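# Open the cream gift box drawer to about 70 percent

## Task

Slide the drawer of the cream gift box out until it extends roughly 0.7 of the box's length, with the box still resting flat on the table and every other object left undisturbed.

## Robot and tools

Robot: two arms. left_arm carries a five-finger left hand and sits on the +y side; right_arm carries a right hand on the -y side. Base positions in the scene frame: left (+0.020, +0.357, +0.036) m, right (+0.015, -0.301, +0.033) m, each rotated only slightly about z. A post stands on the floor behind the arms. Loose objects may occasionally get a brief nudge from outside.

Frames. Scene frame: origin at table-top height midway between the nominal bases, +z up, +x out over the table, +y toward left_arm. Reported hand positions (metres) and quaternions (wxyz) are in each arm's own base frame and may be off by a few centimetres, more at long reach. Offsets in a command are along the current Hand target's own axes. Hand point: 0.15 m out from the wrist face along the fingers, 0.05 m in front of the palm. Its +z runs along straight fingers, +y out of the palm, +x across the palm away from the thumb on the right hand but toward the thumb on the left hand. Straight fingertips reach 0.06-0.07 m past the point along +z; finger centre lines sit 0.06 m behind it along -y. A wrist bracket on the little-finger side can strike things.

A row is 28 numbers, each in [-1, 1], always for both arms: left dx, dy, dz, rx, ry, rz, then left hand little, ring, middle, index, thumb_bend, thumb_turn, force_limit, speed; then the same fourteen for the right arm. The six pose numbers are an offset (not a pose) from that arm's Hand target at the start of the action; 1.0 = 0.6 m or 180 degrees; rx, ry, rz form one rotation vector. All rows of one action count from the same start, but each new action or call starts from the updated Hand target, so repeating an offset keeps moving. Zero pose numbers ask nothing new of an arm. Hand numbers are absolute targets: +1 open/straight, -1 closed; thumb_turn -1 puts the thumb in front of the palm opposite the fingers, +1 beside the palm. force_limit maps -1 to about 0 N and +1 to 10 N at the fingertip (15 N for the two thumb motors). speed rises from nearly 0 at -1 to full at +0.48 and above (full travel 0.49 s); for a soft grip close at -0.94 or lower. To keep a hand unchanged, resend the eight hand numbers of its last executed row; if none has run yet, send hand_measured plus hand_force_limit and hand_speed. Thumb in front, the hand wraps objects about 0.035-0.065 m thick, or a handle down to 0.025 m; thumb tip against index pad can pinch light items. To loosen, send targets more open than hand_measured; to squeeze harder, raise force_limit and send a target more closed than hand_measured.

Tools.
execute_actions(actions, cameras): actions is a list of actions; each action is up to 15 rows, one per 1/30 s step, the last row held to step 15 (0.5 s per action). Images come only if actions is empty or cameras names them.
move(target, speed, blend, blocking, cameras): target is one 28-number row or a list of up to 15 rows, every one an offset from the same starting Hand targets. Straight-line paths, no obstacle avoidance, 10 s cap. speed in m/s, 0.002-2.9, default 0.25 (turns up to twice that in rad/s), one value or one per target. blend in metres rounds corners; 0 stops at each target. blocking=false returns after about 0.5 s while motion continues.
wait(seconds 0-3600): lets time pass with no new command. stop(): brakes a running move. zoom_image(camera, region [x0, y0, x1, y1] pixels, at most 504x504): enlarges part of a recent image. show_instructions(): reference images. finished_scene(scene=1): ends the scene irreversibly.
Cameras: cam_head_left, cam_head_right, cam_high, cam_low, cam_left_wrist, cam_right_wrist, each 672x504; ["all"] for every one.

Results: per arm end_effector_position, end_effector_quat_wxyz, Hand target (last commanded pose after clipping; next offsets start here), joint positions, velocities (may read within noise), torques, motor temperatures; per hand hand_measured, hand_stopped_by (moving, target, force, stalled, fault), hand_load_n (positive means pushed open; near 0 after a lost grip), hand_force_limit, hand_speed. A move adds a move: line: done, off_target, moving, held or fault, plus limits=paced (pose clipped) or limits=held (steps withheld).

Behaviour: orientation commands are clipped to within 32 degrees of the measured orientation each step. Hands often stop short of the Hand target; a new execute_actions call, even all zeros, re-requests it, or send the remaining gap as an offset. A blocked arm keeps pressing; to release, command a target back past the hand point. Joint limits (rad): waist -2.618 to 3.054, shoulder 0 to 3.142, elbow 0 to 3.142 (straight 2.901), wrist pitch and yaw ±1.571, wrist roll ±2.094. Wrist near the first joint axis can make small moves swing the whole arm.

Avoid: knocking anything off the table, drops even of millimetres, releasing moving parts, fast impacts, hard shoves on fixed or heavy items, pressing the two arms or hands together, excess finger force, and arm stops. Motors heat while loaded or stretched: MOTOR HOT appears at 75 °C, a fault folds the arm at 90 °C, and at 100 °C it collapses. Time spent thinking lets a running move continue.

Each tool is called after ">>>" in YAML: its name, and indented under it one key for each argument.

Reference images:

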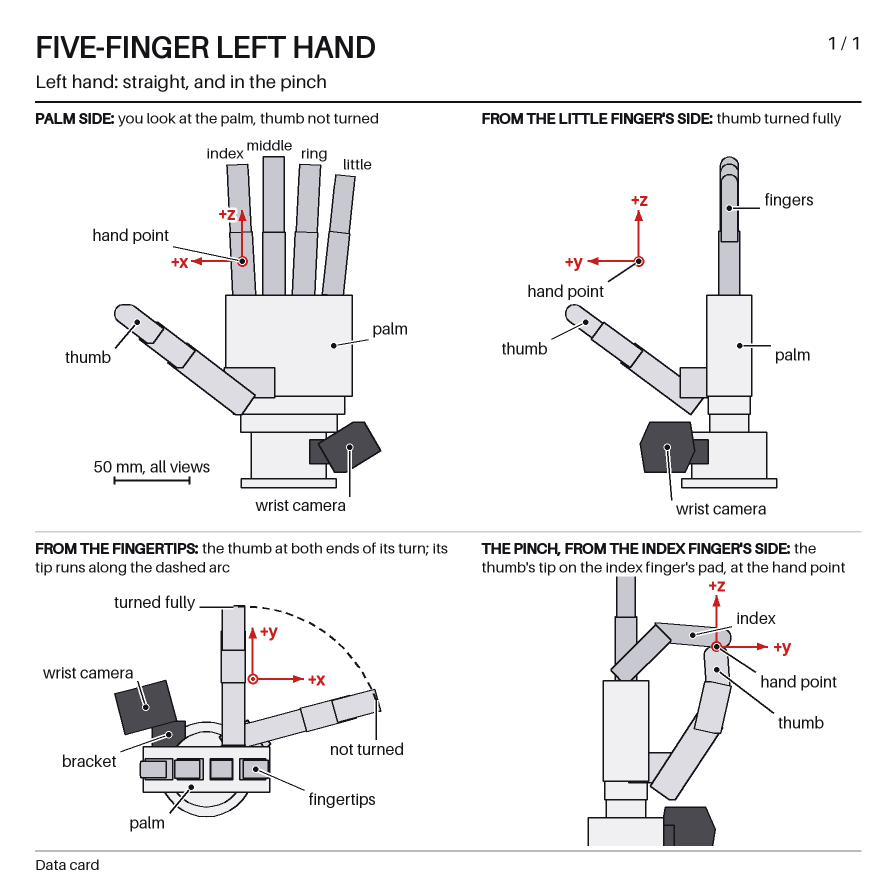

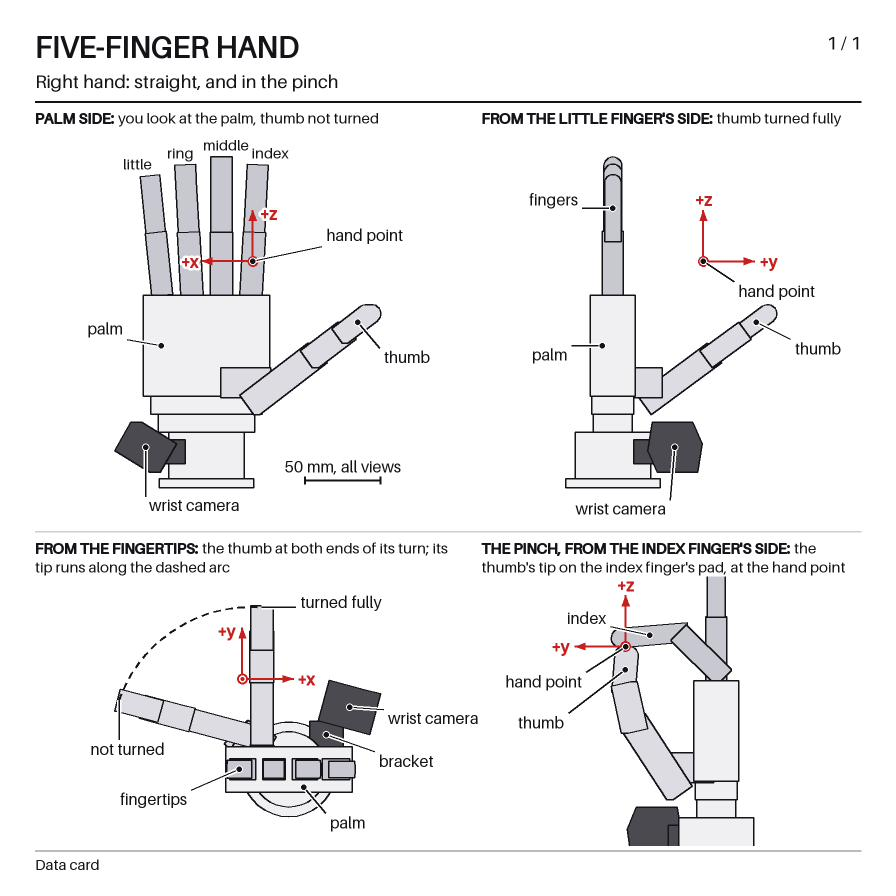

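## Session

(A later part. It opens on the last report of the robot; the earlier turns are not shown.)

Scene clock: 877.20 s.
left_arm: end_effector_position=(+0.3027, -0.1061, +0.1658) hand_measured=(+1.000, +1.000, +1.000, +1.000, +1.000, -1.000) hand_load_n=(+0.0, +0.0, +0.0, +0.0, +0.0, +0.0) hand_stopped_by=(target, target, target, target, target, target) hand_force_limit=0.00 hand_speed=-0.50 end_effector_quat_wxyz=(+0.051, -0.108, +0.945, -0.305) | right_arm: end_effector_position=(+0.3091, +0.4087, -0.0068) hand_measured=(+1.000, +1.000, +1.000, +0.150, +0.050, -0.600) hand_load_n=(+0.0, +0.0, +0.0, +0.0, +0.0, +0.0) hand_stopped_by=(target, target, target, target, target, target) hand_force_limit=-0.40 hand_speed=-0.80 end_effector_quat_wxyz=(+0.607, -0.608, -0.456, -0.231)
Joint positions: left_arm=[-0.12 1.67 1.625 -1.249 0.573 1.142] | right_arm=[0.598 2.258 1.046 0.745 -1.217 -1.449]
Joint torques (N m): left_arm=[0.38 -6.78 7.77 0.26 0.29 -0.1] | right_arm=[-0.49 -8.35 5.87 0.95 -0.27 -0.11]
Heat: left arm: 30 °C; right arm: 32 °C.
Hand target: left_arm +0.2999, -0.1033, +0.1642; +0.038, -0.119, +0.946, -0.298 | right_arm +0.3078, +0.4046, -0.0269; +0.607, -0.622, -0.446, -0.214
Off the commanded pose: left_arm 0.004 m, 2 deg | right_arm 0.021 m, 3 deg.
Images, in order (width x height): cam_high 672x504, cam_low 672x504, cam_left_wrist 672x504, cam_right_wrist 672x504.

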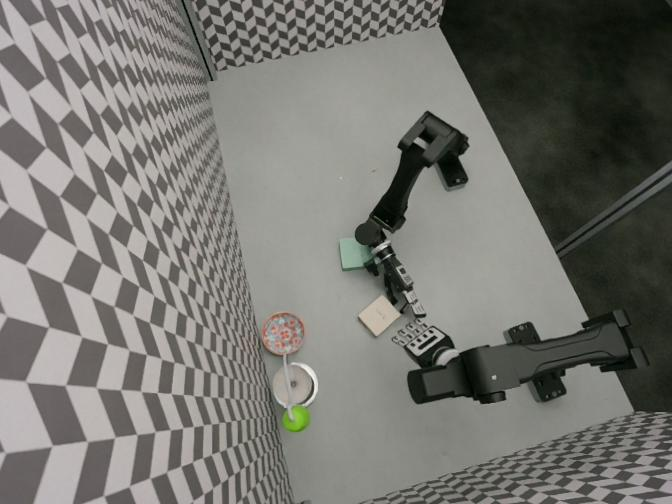

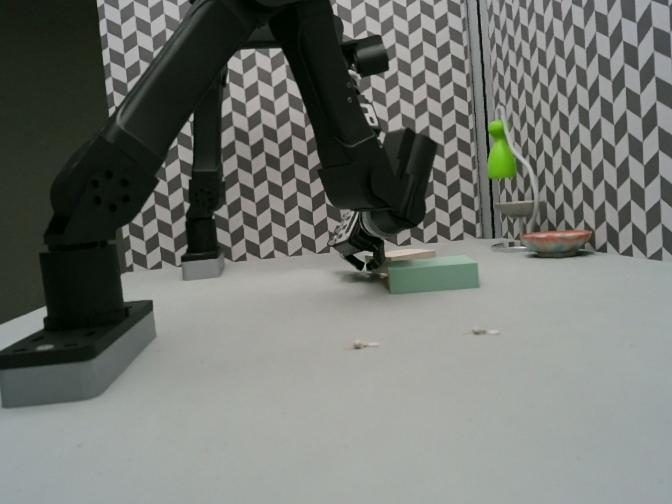

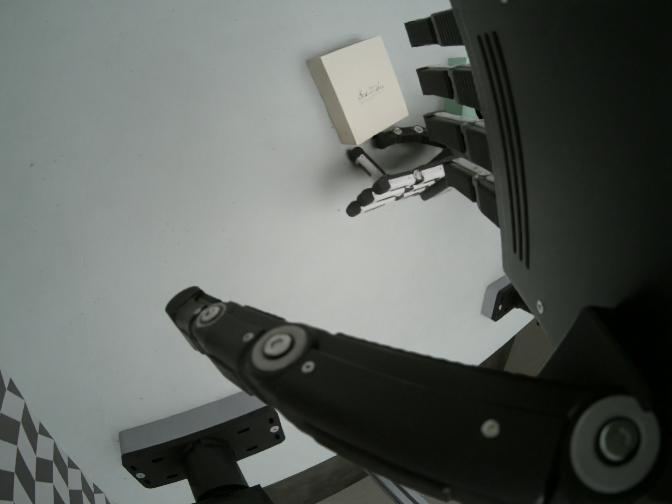

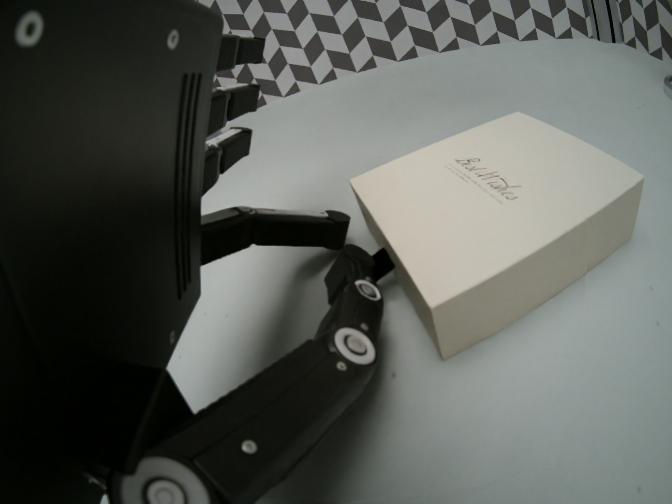

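>>> move:
  target:
    - [0, 0, 0, 0, 0, 0, 1, 1, 1, 1, 1, -1, 0, -0.5, -0.0160, -0.0490, -0.0100, 0, 0, 0, 1, 1, 1, 0.25, 0.05, -0.6, -0.4, -0.8]
    - [0, 0, 0, 0, 0, 0, 1, 1, 1, 1, 1, -1, 0, -0.5, 0.0568, -0.1172, -0.0448, 0.0342, -0.0325, 0.0860, 1, 1, 1, 0.25, 0.05, -0.6, -0.4, -0.8]
    - [-0.0353, -0.0078, 0.2090, 0, -0.0271, -0.0387, 1, 1, 1, 1, 1, -1, 0, -0.5, 0.0568, -0.1172, -0.0448, 0.0342, -0.0325, 0.0860, 1, 1, 1, 0.25, 0.05, -0.6, -0.4, -0.8]
  speed: [0.06, 0.12, 0.12]
  blend: [0.01, 0.01, 0]
  cameras: ["all"]

>>> zoom_image:
  camera: "cam_high"
  region: [340, 230, 460, 350]

>>> zoom_image:
  camera: "cam_right_wrist"
  region: [280, 150, 580, 375]

>>> zoom_image:
  camera: "cam_left_wrist"
  region: [260, 0, 504, 240]

Scene clock: 1001.93 s.
left_arm: end_effector_position=(+0.3426, -0.1727, +0.0737) hand_measured=(+1.000, +1.000, +1.000, +1.000, +1.000, -1.000) hand_load_n=(+0.0, +0.0, +0.0, +0.0, -0.5, +0.0) hand_stopped_by=(target, target, target, target, target, target) hand_force_limit=0.00 hand_speed=-0.50 end_effector_quat_wxyz=(+0.069, -0.181, +0.933, -0.302) | right_arm: end_effector_position=(+0.2732, +0.3798, +0.0423) hand_measured=(+1.000, +1.000, +1.000, +0.250, +0.050, -0.600) hand_load_n=(+0.0, +0.0, +0.0, +0.0, +0.0, +0.0) hand_stopped_by=(target, target, target, target, target, target) hand_force_limit=-0.40 hand_speed=-0.80 end_effector_quat_wxyz=(+0.638, -0.655, -0.398, -0.074)
Joint positions: left_arm=[-0.29 1.79 1.379 -0.718 0.466 0.791] | right_arm=[0.558 2.084 1.222 -0.088 -1.354 -1.599]
Joint torques (N m): left_arm=[-0.08 -8.9 5.2 0.84 0.17 -0.12] | right_arm=[-0.32 -11.11 7.58 0.55 -0.58 -0.2]
Heat: left arm: 30 °C; right arm: 32 °C.
Hand target: left_arm +0.3393, -0.1713, +0.0641; +0.060, -0.189, +0.935, -0.294 | right_arm +0.2753, +0.3798, +0.0449; +0.639, -0.654, -0.399, -0.074
Off the commanded pose: left_arm 0.010 m, 2 deg | right_arm 0.003 m, 0 deg.
move: done

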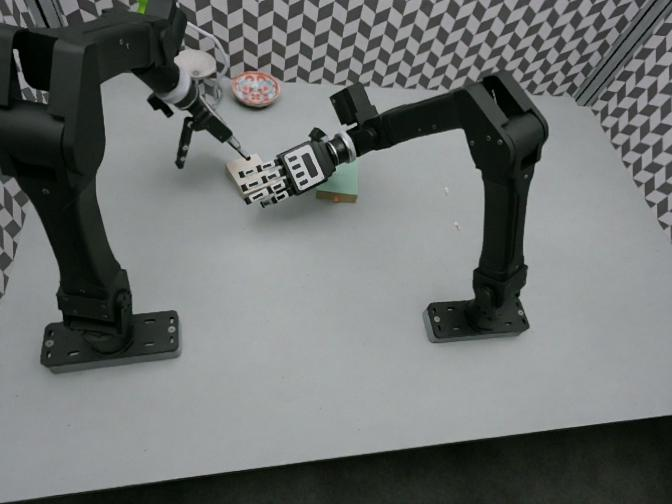

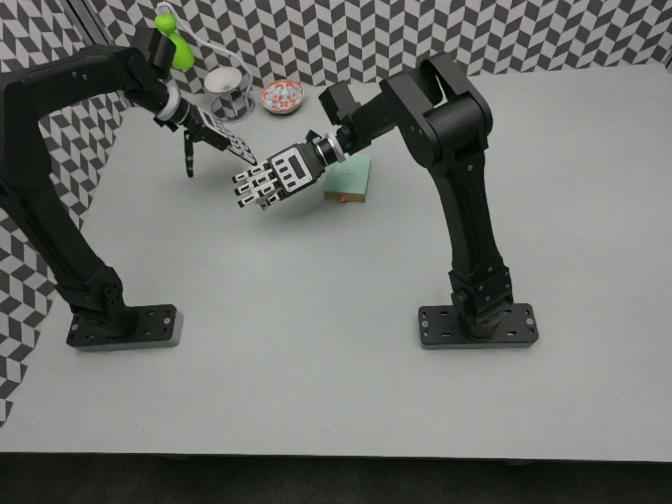

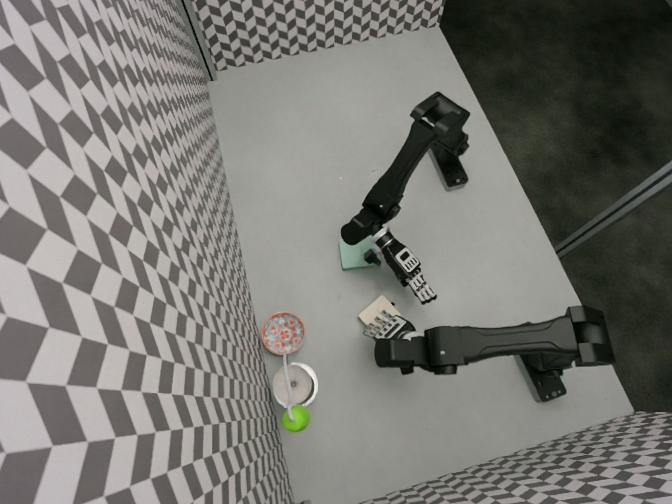

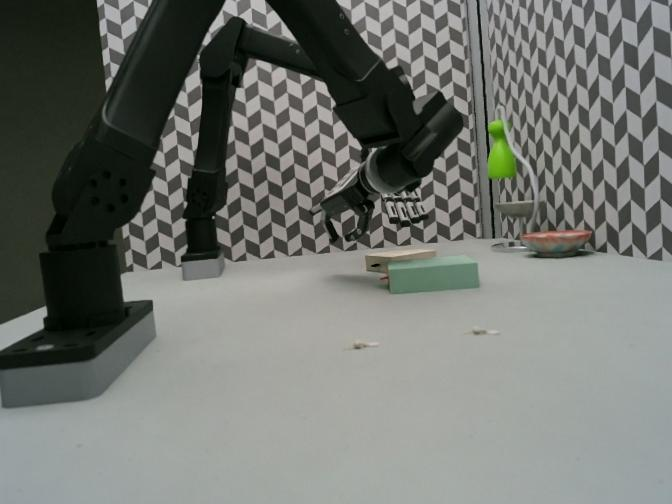

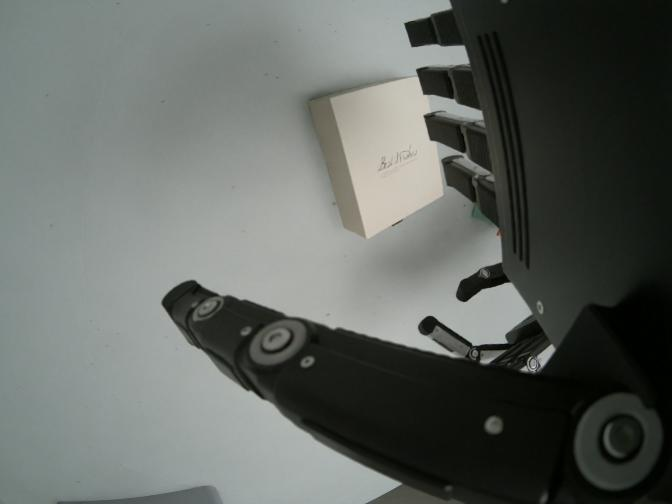

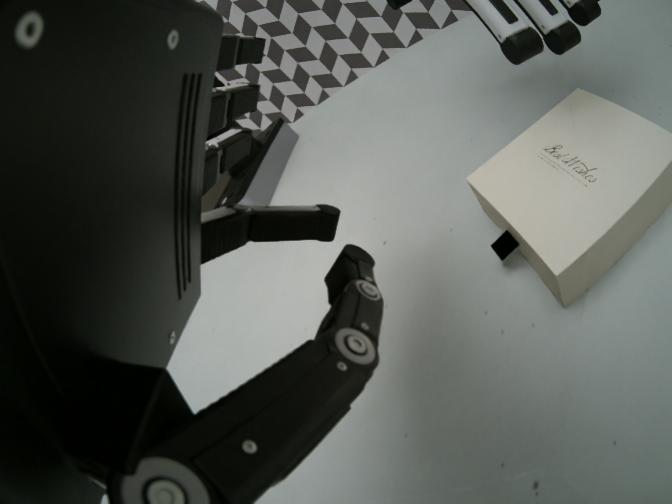

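Scaled by 4.200 from the camera's image (finer frame: 960x720).

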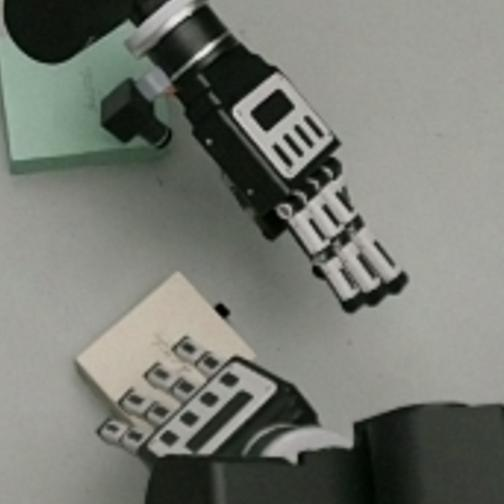

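Scaled by 1.680 from the camera's image (finer frame: 960x720).

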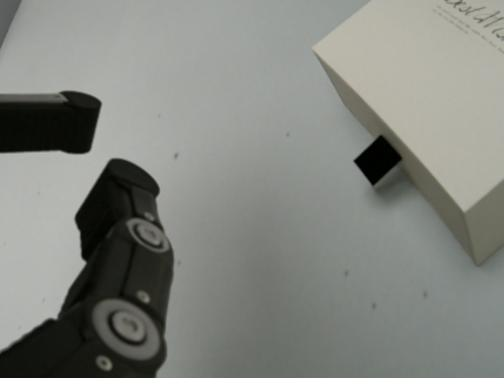

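Scaled by 2.066 from the camera's image (finer frame: 960x720).

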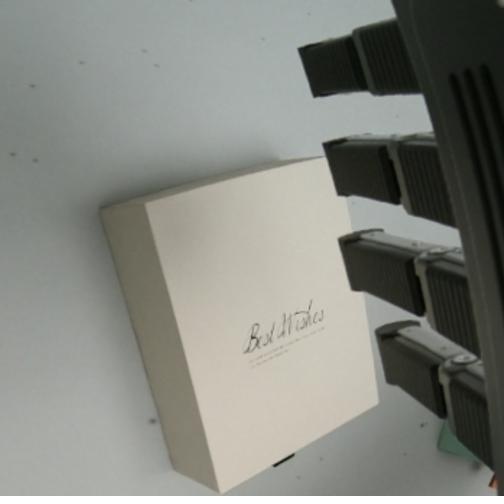

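>>> move:
  target: [0.0043, 0.0295, 0.0708, 0, 0, 0, 1, 1, 1, 1, 1, -1, 0, -0.5, 0, 0, 0, 0, 0, 0, 1, 1, 1, 0.25, 0.05, -0.6, -0.4, -0.8]
  speed: 0.08
  cameras: ["all"]

>>> zoom_image:
  camera: "cam_high"
  region: [340, 230, 460, 350]

>>> zoom_image:
  camera: "cam_left_wrist"
  region: [260, 0, 504, 240]

>>> zoom_image:
  camera: "cam_low"
  region: [330, 180, 490, 300]

Scene clock: 1019.43 s.
left_arm: end_effector_position=(+0.3462, -0.1829, +0.0318) hand_measured=(+1.000, +1.000, +1.000, +1.000, +1.000, -1.000) hand_load_n=(+0.0, +0.0, +0.0, +0.0, +0.0, +0.0) hand_stopped_by=(target, target, target, target, target, target) hand_force_limit=0.00 hand_speed=-0.50 end_effector_quat_wxyz=(+0.072, -0.181, +0.932, -0.305) | right_arm: end_effector_position=(+0.2732, +0.3798, +0.0423) hand_measured=(+1.000, +1.000, +1.000, +0.250, +0.050, -0.600) hand_load_n=(+0.0, +0.0, +0.0, +0.0, +0.0, +0.0) hand_stopped_by=(target, target, target, target, target, target) hand_force_limit=-0.40 hand_speed=-0.80 end_effector_quat_wxyz=(+0.638, -0.655, -0.398, -0.074)
Joint positions: left_arm=[-0.314 1.844 1.272 -0.538 0.456 0.765] | right_arm=[0.558 2.084 1.222 -0.088 -1.354 -1.599]
Joint torques (N m): left_arm=[-0.24 -8.55 4.9 0.86 0.18 -0.1] | right_arm=[-0.27 -11.14 7.56 0.54 -0.58 -0.18]
Heat: left arm: 30 °C; right arm: 31 °C.
Hand target: left_arm +0.3407, -0.1814, +0.0191; +0.060, -0.189, +0.935, -0.294 | right_arm +0.2753, +0.3799, +0.0449; +0.639, -0.654, -0.399, -0.074
Off the commanded pose: left_arm 0.014 m, 2 deg | right_arm 0.003 m, 0 deg.
move: off_target (left_arm)

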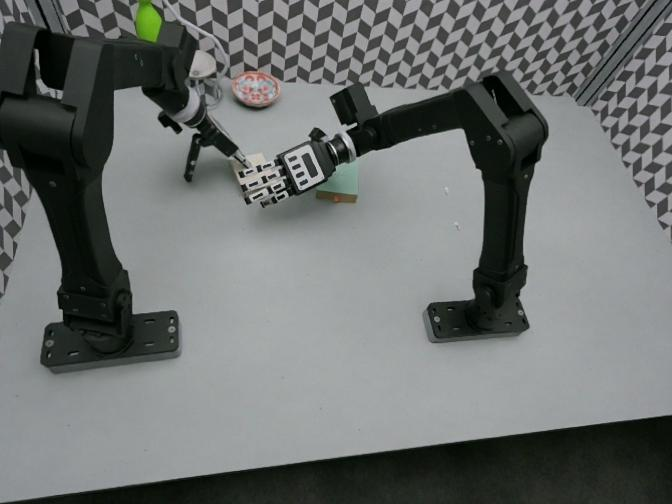

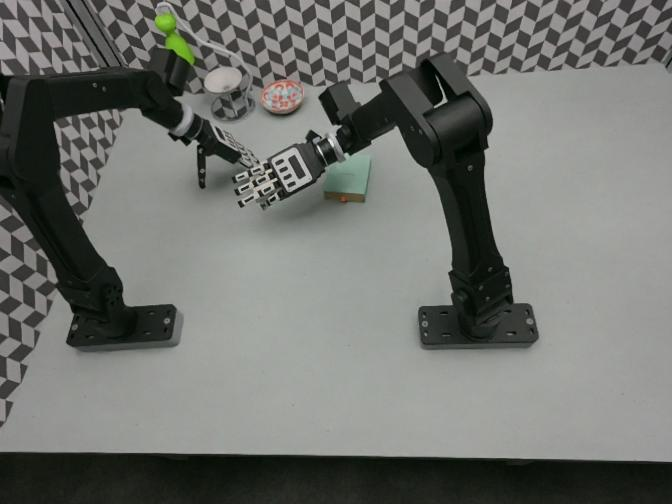

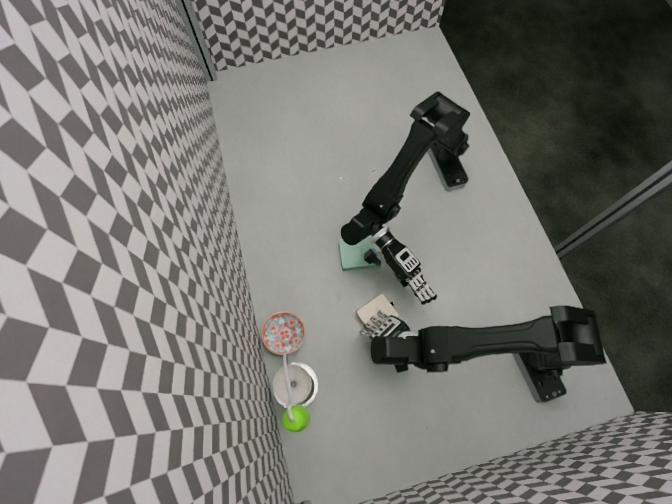

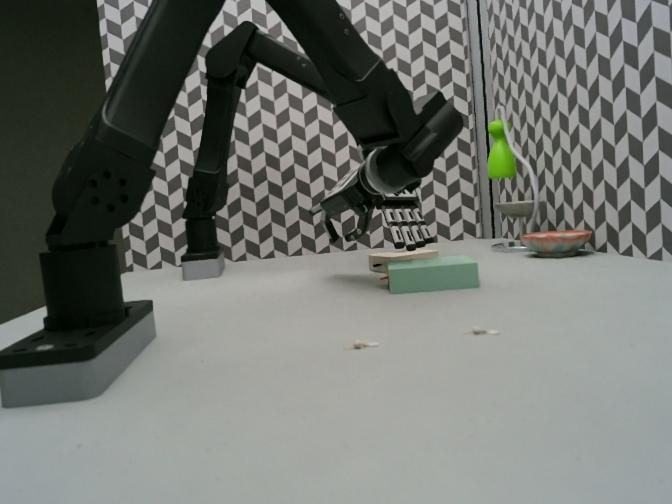

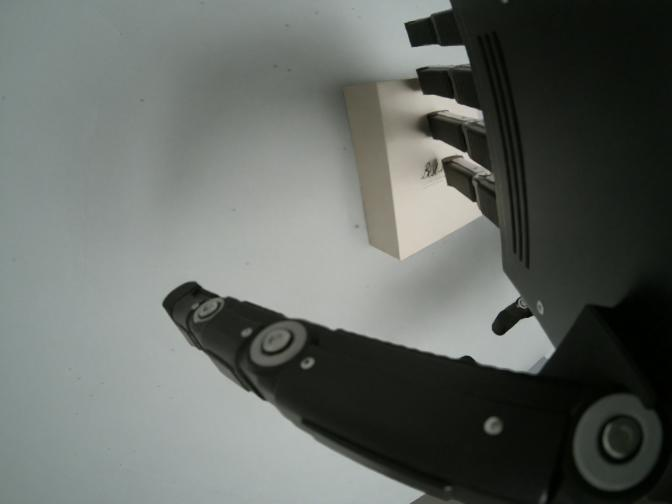

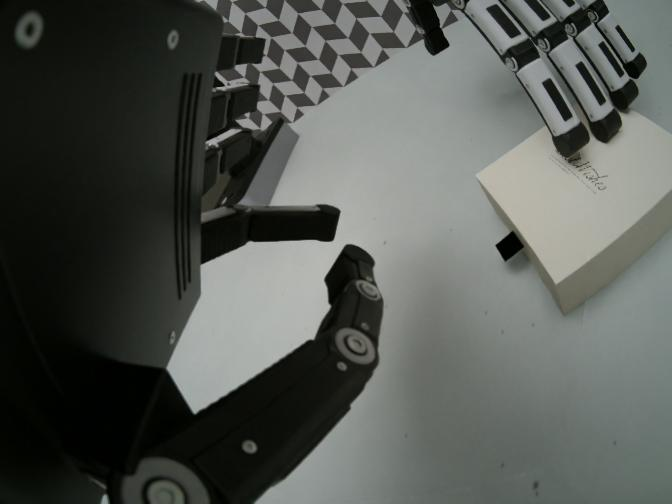

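Scaled by 4.200 from the camera's image (finer frame: 960x720).

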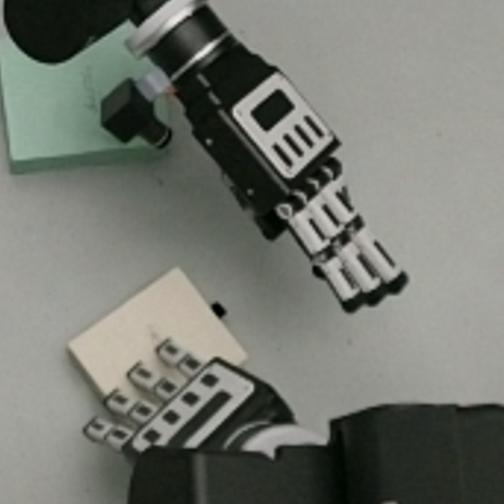

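Scaled by 2.066 from the camera's image (finer frame: 960x720).

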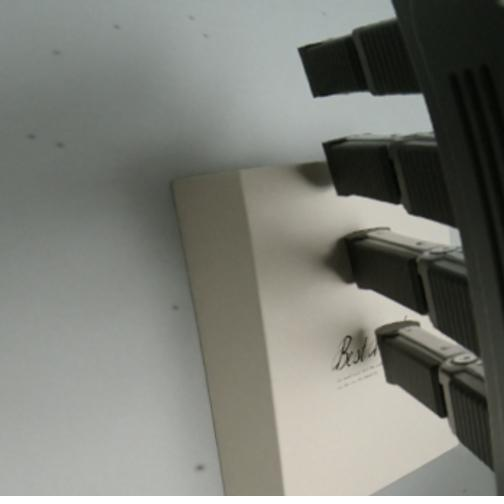

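Scaled by 3.150 from the camera's image (finer frame: 960x720).

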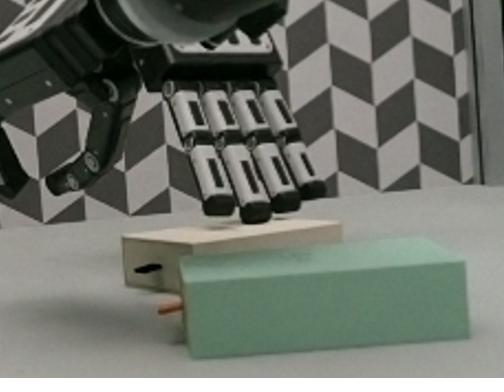

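>>> zoom_image:
  camera: "cam_low"
  region: [370, 215, 450, 275]

>>> zoom_image:
  camera: "cam_right_wrist"
  region: [460, 60, 672, 260]

Scaled by 6.300 from the camera's image (finer frame: 960x720).

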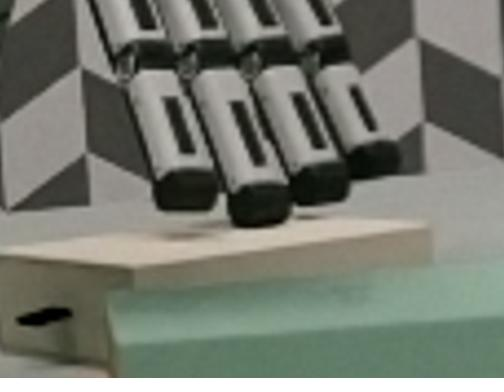

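Scaled by 2.377 from the camera's image (finer frame: 960x720).

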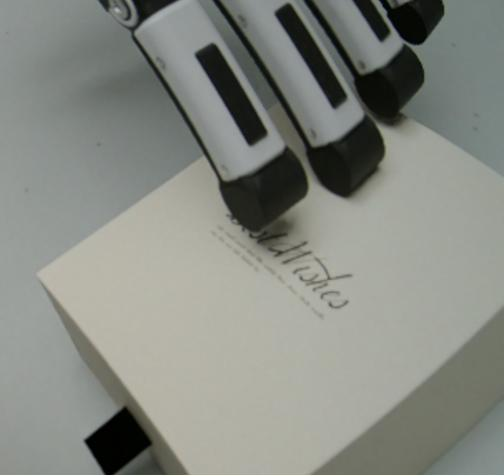

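>>> move:
  target: [0, 0.0057, 0.0082, 0, 0, 0, 1, 1, 1, 1, 1, -1, 0, -0.5, 0, 0, 0, 0, 0, 0, 1, 1, 1, 0.25, 0.05, -0.6, -0.4, -0.8]
  speed: 0.03
  cameras: ["cam_high", "cam_low", "cam_right_wrist"]

>>> zoom_image:
  camera: "cam_high"
  region: [340, 230, 460, 350]

>>> zoom_image:
  camera: "cam_right_wrist"
  region: [460, 60, 672, 330]

Scene clock: 1036.87 s.
left_arm: end_effector_position=(+0.3474, -0.1836, +0.0295) hand_measured=(+1.000, +1.000, +1.000, +1.000, +1.000, -1.000) hand_load_n=(+0.0, +0.0, +0.0, +0.0, +0.0, +0.0) hand_stopped_by=(target, target, target, target, target, target) hand_force_limit=0.00 hand_speed=-0.50 end_effector_quat_wxyz=(+0.075, -0.180, +0.932, -0.307) | right_arm: end_effector_position=(+0.2732, +0.3798, +0.0423) hand_measured=(+1.000, +1.000, +1.000, +0.250, +0.050, -0.600) hand_load_n=(+0.0, +0.0, +0.0, +0.0, +0.0, +0.0) hand_stopped_by=(target, target, target, target, target, target) hand_force_limit=-0.40 hand_speed=-0.80 end_effector_quat_wxyz=(+0.638, -0.655, -0.398, -0.074)
Joint positions: left_arm=[-0.314 1.845 1.261 -0.518 0.457 0.765] | right_arm=[0.558 2.084 1.222 -0.088 -1.354 -1.599]
Joint torques (N m): left_arm=[-0.21 -7.97 4.55 0.92 0.17 -0.09] | right_arm=[-0.31 -11.08 7.57 0.54 -0.58 -0.19]
Heat: left arm: 30 °C; right arm: 31 °C.
Hand target: left_arm +0.3408, -0.1814, +0.0132; +0.060, -0.189, +0.935, -0.294 | right_arm +0.2753, +0.3799, +0.0449; +0.639, -0.654, -0.399, -0.074
Off the commanded pose: left_arm 0.018 m, 3 deg | right_arm 0.003 m, 0 deg.
move: off_target (left_arm)

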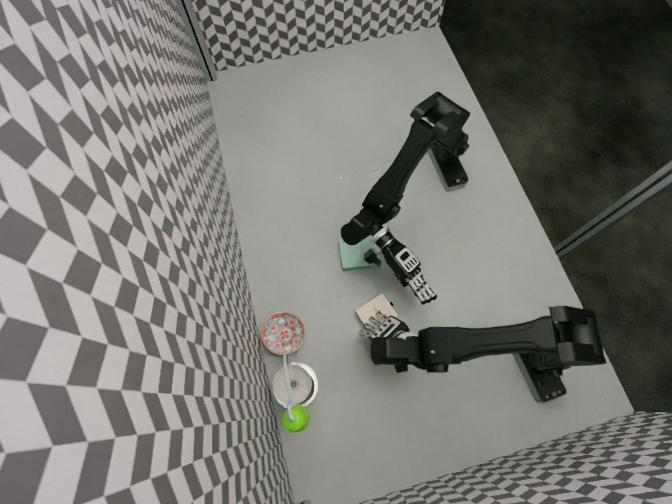

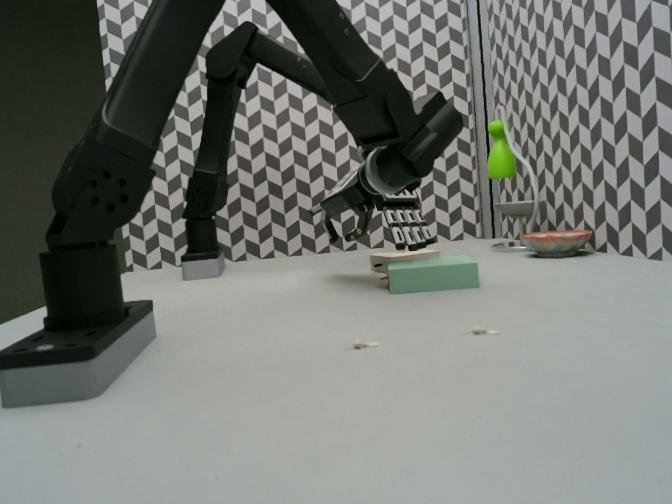

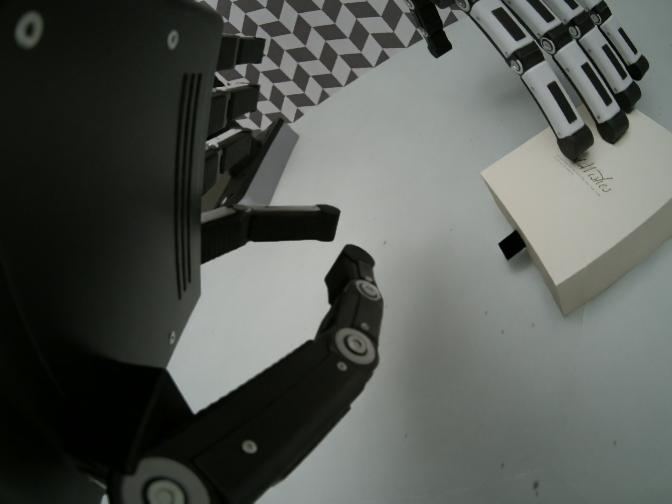

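Scaled by 4.200 from the camera's image (finer frame: 960x720).

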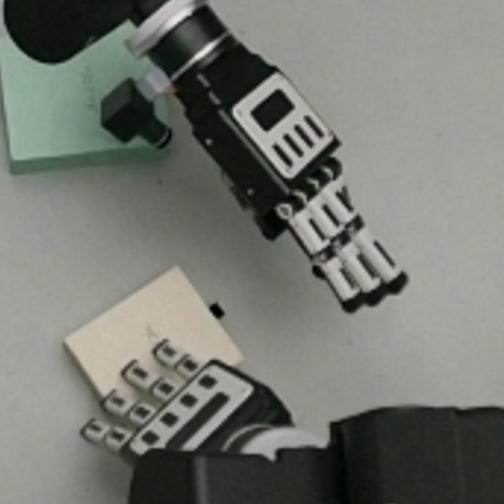

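Scaled by 1.867 from the camera's image (finer frame: 960x720).

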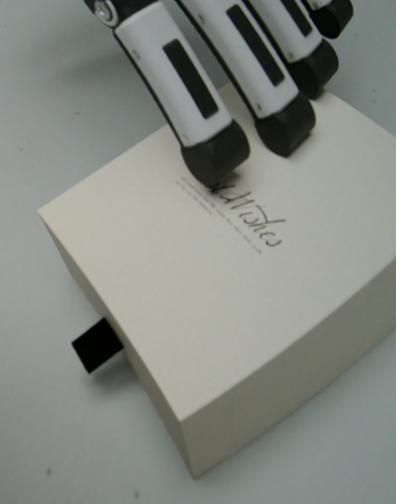

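>>> move:
  target: [0, 0.0105, 0.0150, 0, 0, 0, 1, 1, 1, 1, 1, -1, 0, -0.5, 0, 0, 0, 0, 0, 0, 1, 1, 1, 0.25, 0.05, -0.6, -0.4, -0.8]
  speed: 0.03
  cameras: ["cam_high", "cam_low", "cam_right_wrist"]

>>> zoom_image:
  camera: "cam_high"
  region: [340, 230, 460, 350]

>>> zoom_image:
  camera: "cam_right_wrist"
  region: [460, 60, 672, 330]

Scene clock: 1046.97 s.
left_arm: end_effector_position=(+0.3511, -0.1875, +0.0262) hand_measured=(+1.000, +1.000, +1.000, +1.000, +1.000, -1.000) hand_load_n=(+0.0, +0.0, +0.0, +0.0, +0.0, +0.0) hand_stopped_by=(target, target, target, target, target, target) hand_force_limit=0.00 hand_speed=-0.50 end_effector_quat_wxyz=(+0.081, -0.174, +0.928, -0.318) | right_arm: end_effector_position=(+0.2732, +0.3798, +0.0423) hand_measured=(+1.000, +1.000, +1.000, +0.250, +0.050, -0.600) hand_load_n=(+0.5, +0.0, +0.0, +0.0, +0.0, +0.0) hand_stopped_by=(target, target, target, target, target, target) hand_force_limit=-0.40 hand_speed=-0.80 end_effector_quat_wxyz=(+0.638, -0.655, -0.398, -0.074)
Joint positions: left_arm=[-0.314 1.848 1.24 -0.469 0.471 0.765] | right_arm=[0.558 2.084 1.222 -0.088 -1.354 -1.599]
Joint torques (N m): left_arm=[-0.24 -6.99 4.19 0.86 0.03 -0.09] | right_arm=[-0.29 -11.12 7.58 0.55 -0.57 -0.19]
Heat: left arm: 30 °C; right arm: 31 °C.
Hand target: left_arm +0.3408, -0.1815, +0.0022; +0.060, -0.189, +0.935, -0.294 | right_arm +0.2753, +0.3799, +0.0449; +0.639, -0.654, -0.399, -0.074
Off the commanded pose: left_arm 0.027 m, 4 deg | right_arm 0.003 m, 0 deg.
move: off_target (left_arm)

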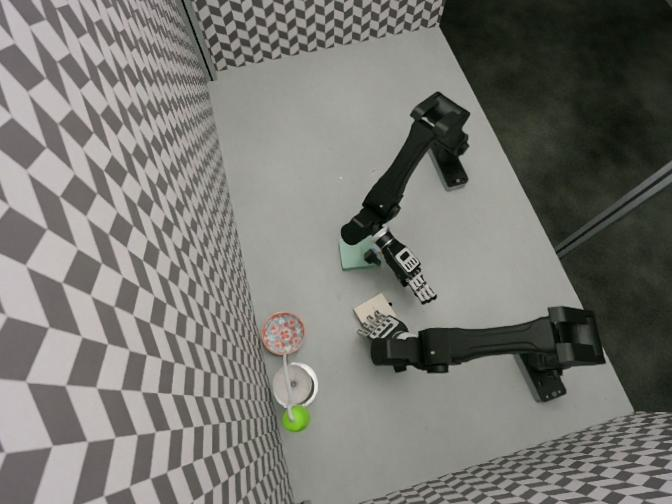

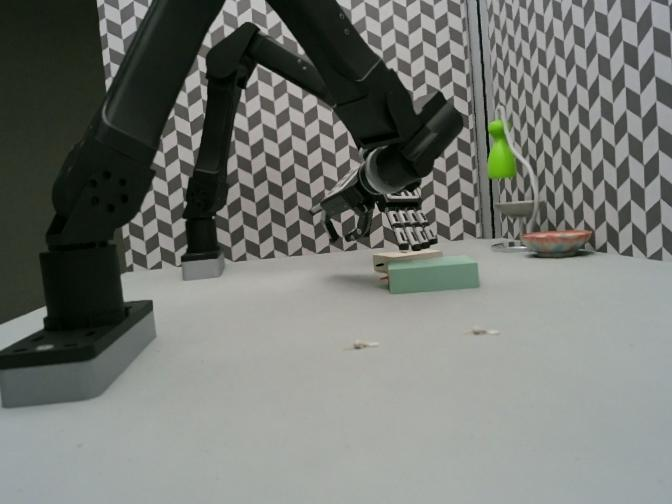

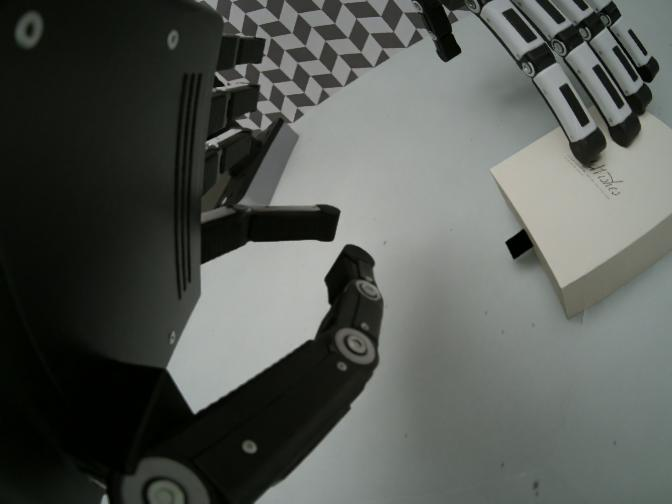

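Scaled by 4.200 from the camera's image (finer frame: 960x720).

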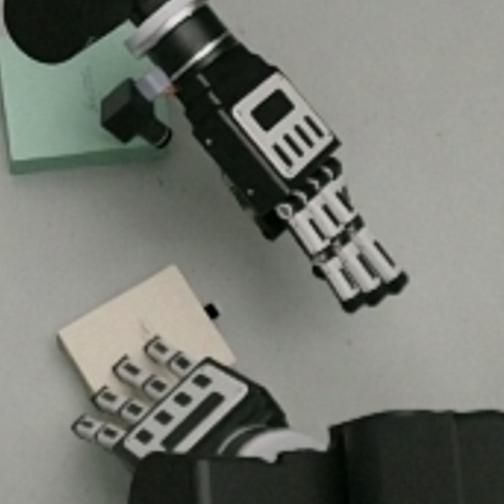

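Scaled by 1.867 from the camera's image (finer frame: 960x720).

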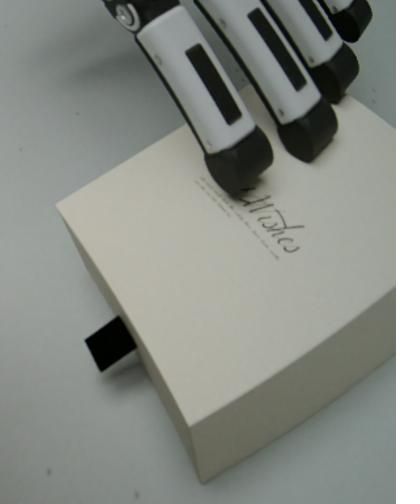

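>>> move:
  target: [0, 0, 0, 0, 0, 0, 1, 1, 1, 1, 1, -1, 0, -0.5, 0.0120, 0.0420, -0.0030, -0.0427, 0.0483, -0.0274, 1, 1, 1, 0.25, 0.05, -0.6, -0.4, -0.8]
  speed: 0.08
  cameras: ["cam_high", "cam_low", "cam_left_wrist", "cam_right_wrist"]

>>> zoom_image:
  camera: "cam_right_wrist"
  region: [280, 150, 580, 375]

>>> zoom_image:
  camera: "cam_high"
  region: [340, 230, 460, 350]

>>> zoom_image:
  camera: "cam_low"
  region: [310, 200, 430, 290]

Scene clock: 1098.87 s.
left_arm: end_effector_position=(+0.3511, -0.1875, +0.0262) hand_measured=(+1.000, +1.000, +1.000, +1.000, +1.000, -1.000) hand_load_n=(+0.0, +0.0, +0.0, +0.0, +0.0, +0.0) hand_stopped_by=(target, target, target, target, target, target) hand_force_limit=0.00 hand_speed=-0.50 end_effector_quat_wxyz=(+0.081, -0.174, +0.928, -0.318) | right_arm: end_effector_position=(+0.3027, +0.3874, +0.0356) hand_measured=(+1.000, +1.000, +1.000, +0.250, +0.050, -0.600) hand_load_n=(+0.0, +0.0, +0.0, +0.0, +0.0, +0.0) hand_stopped_by=(target, target, target, target, target, target) hand_force_limit=-0.40 hand_speed=-0.80 end_effector_quat_wxyz=(+0.620, -0.662, -0.379, -0.184)
Joint positions: left_arm=[-0.314 1.848 1.24 -0.469 0.471 0.765] | right_arm=[0.566 2.071 0.999 0.604 -1.199 -1.249]
Joint torques (N m): left_arm=[-0.21 -6.93 4.15 0.86 0.03 -0.1] | right_arm=[0.36 -11.22 3.82 1.19 -0.18 0.05]
Motor temperatures (°C): left_arm=[24 28 30 25 25 23] | right_arm=[23 31 28 30 27 25]
Heat: left arm: 30 °C; right arm: 31 °C.
Hand target: left_arm +0.3408, -0.1815, +0.0022; +0.060, -0.189, +0.935, -0.294 | right_arm +0.2964, +0.3847, +0.0301; +0.618, -0.670, -0.371, -0.177
Off the commanded pose: left_arm 0.027 m, 4 deg | right_arm 0.009 m, 1 deg.
move: done

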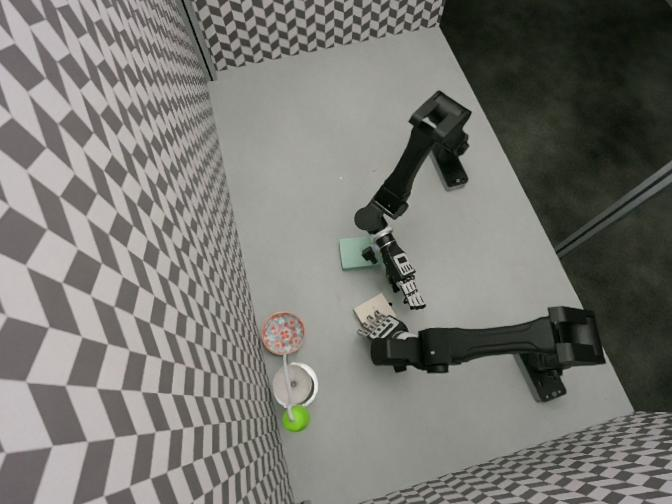

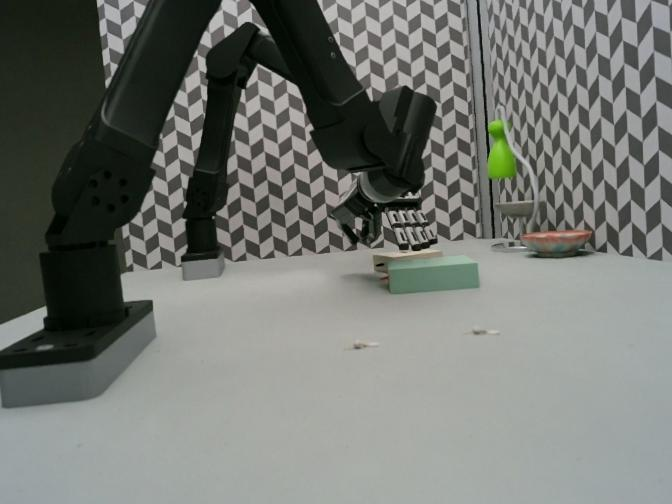

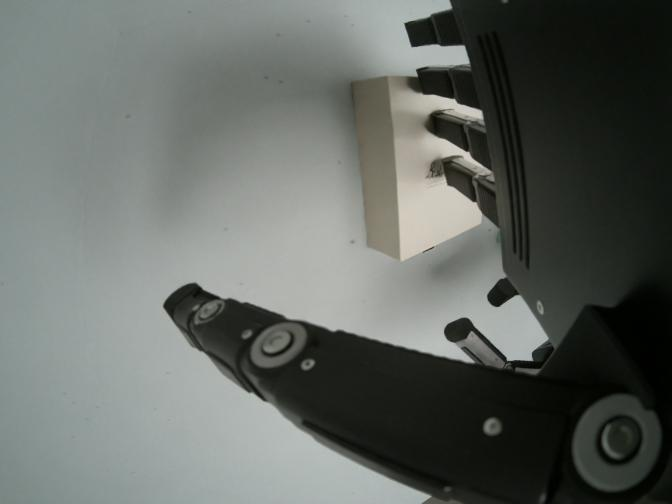

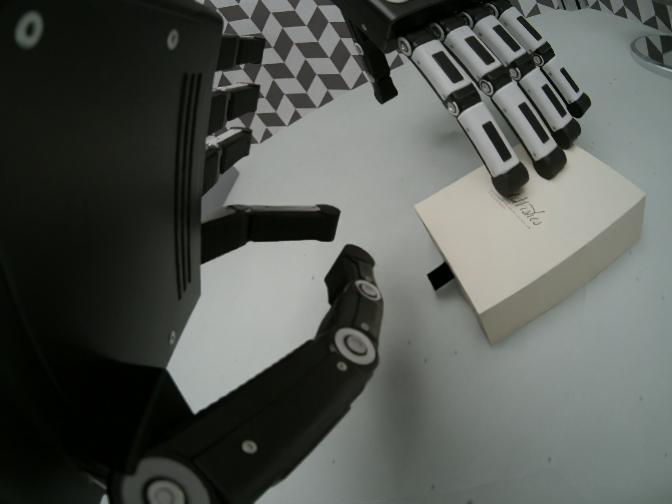

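Scaled by 1.680 from the camera's image (finer frame: 960x720).

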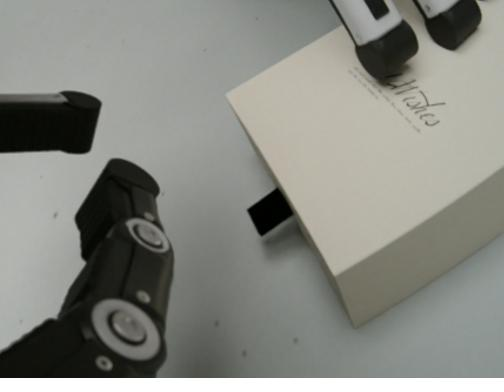

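Scaled by 4.200 from the camera's image (finer frame: 960x720).

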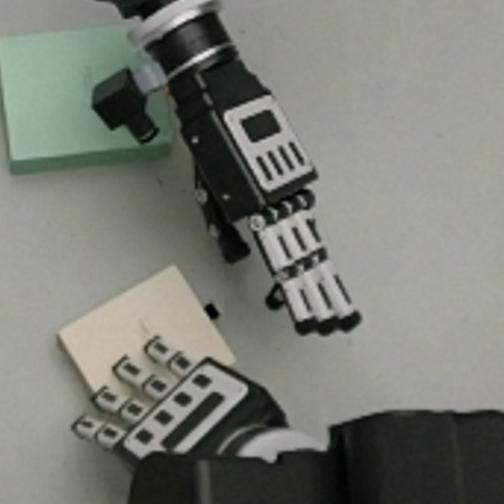

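Scaled by 4.200 from the camera's image (finer frame: 960x720).

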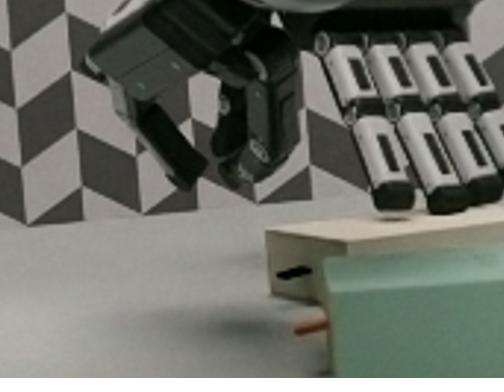

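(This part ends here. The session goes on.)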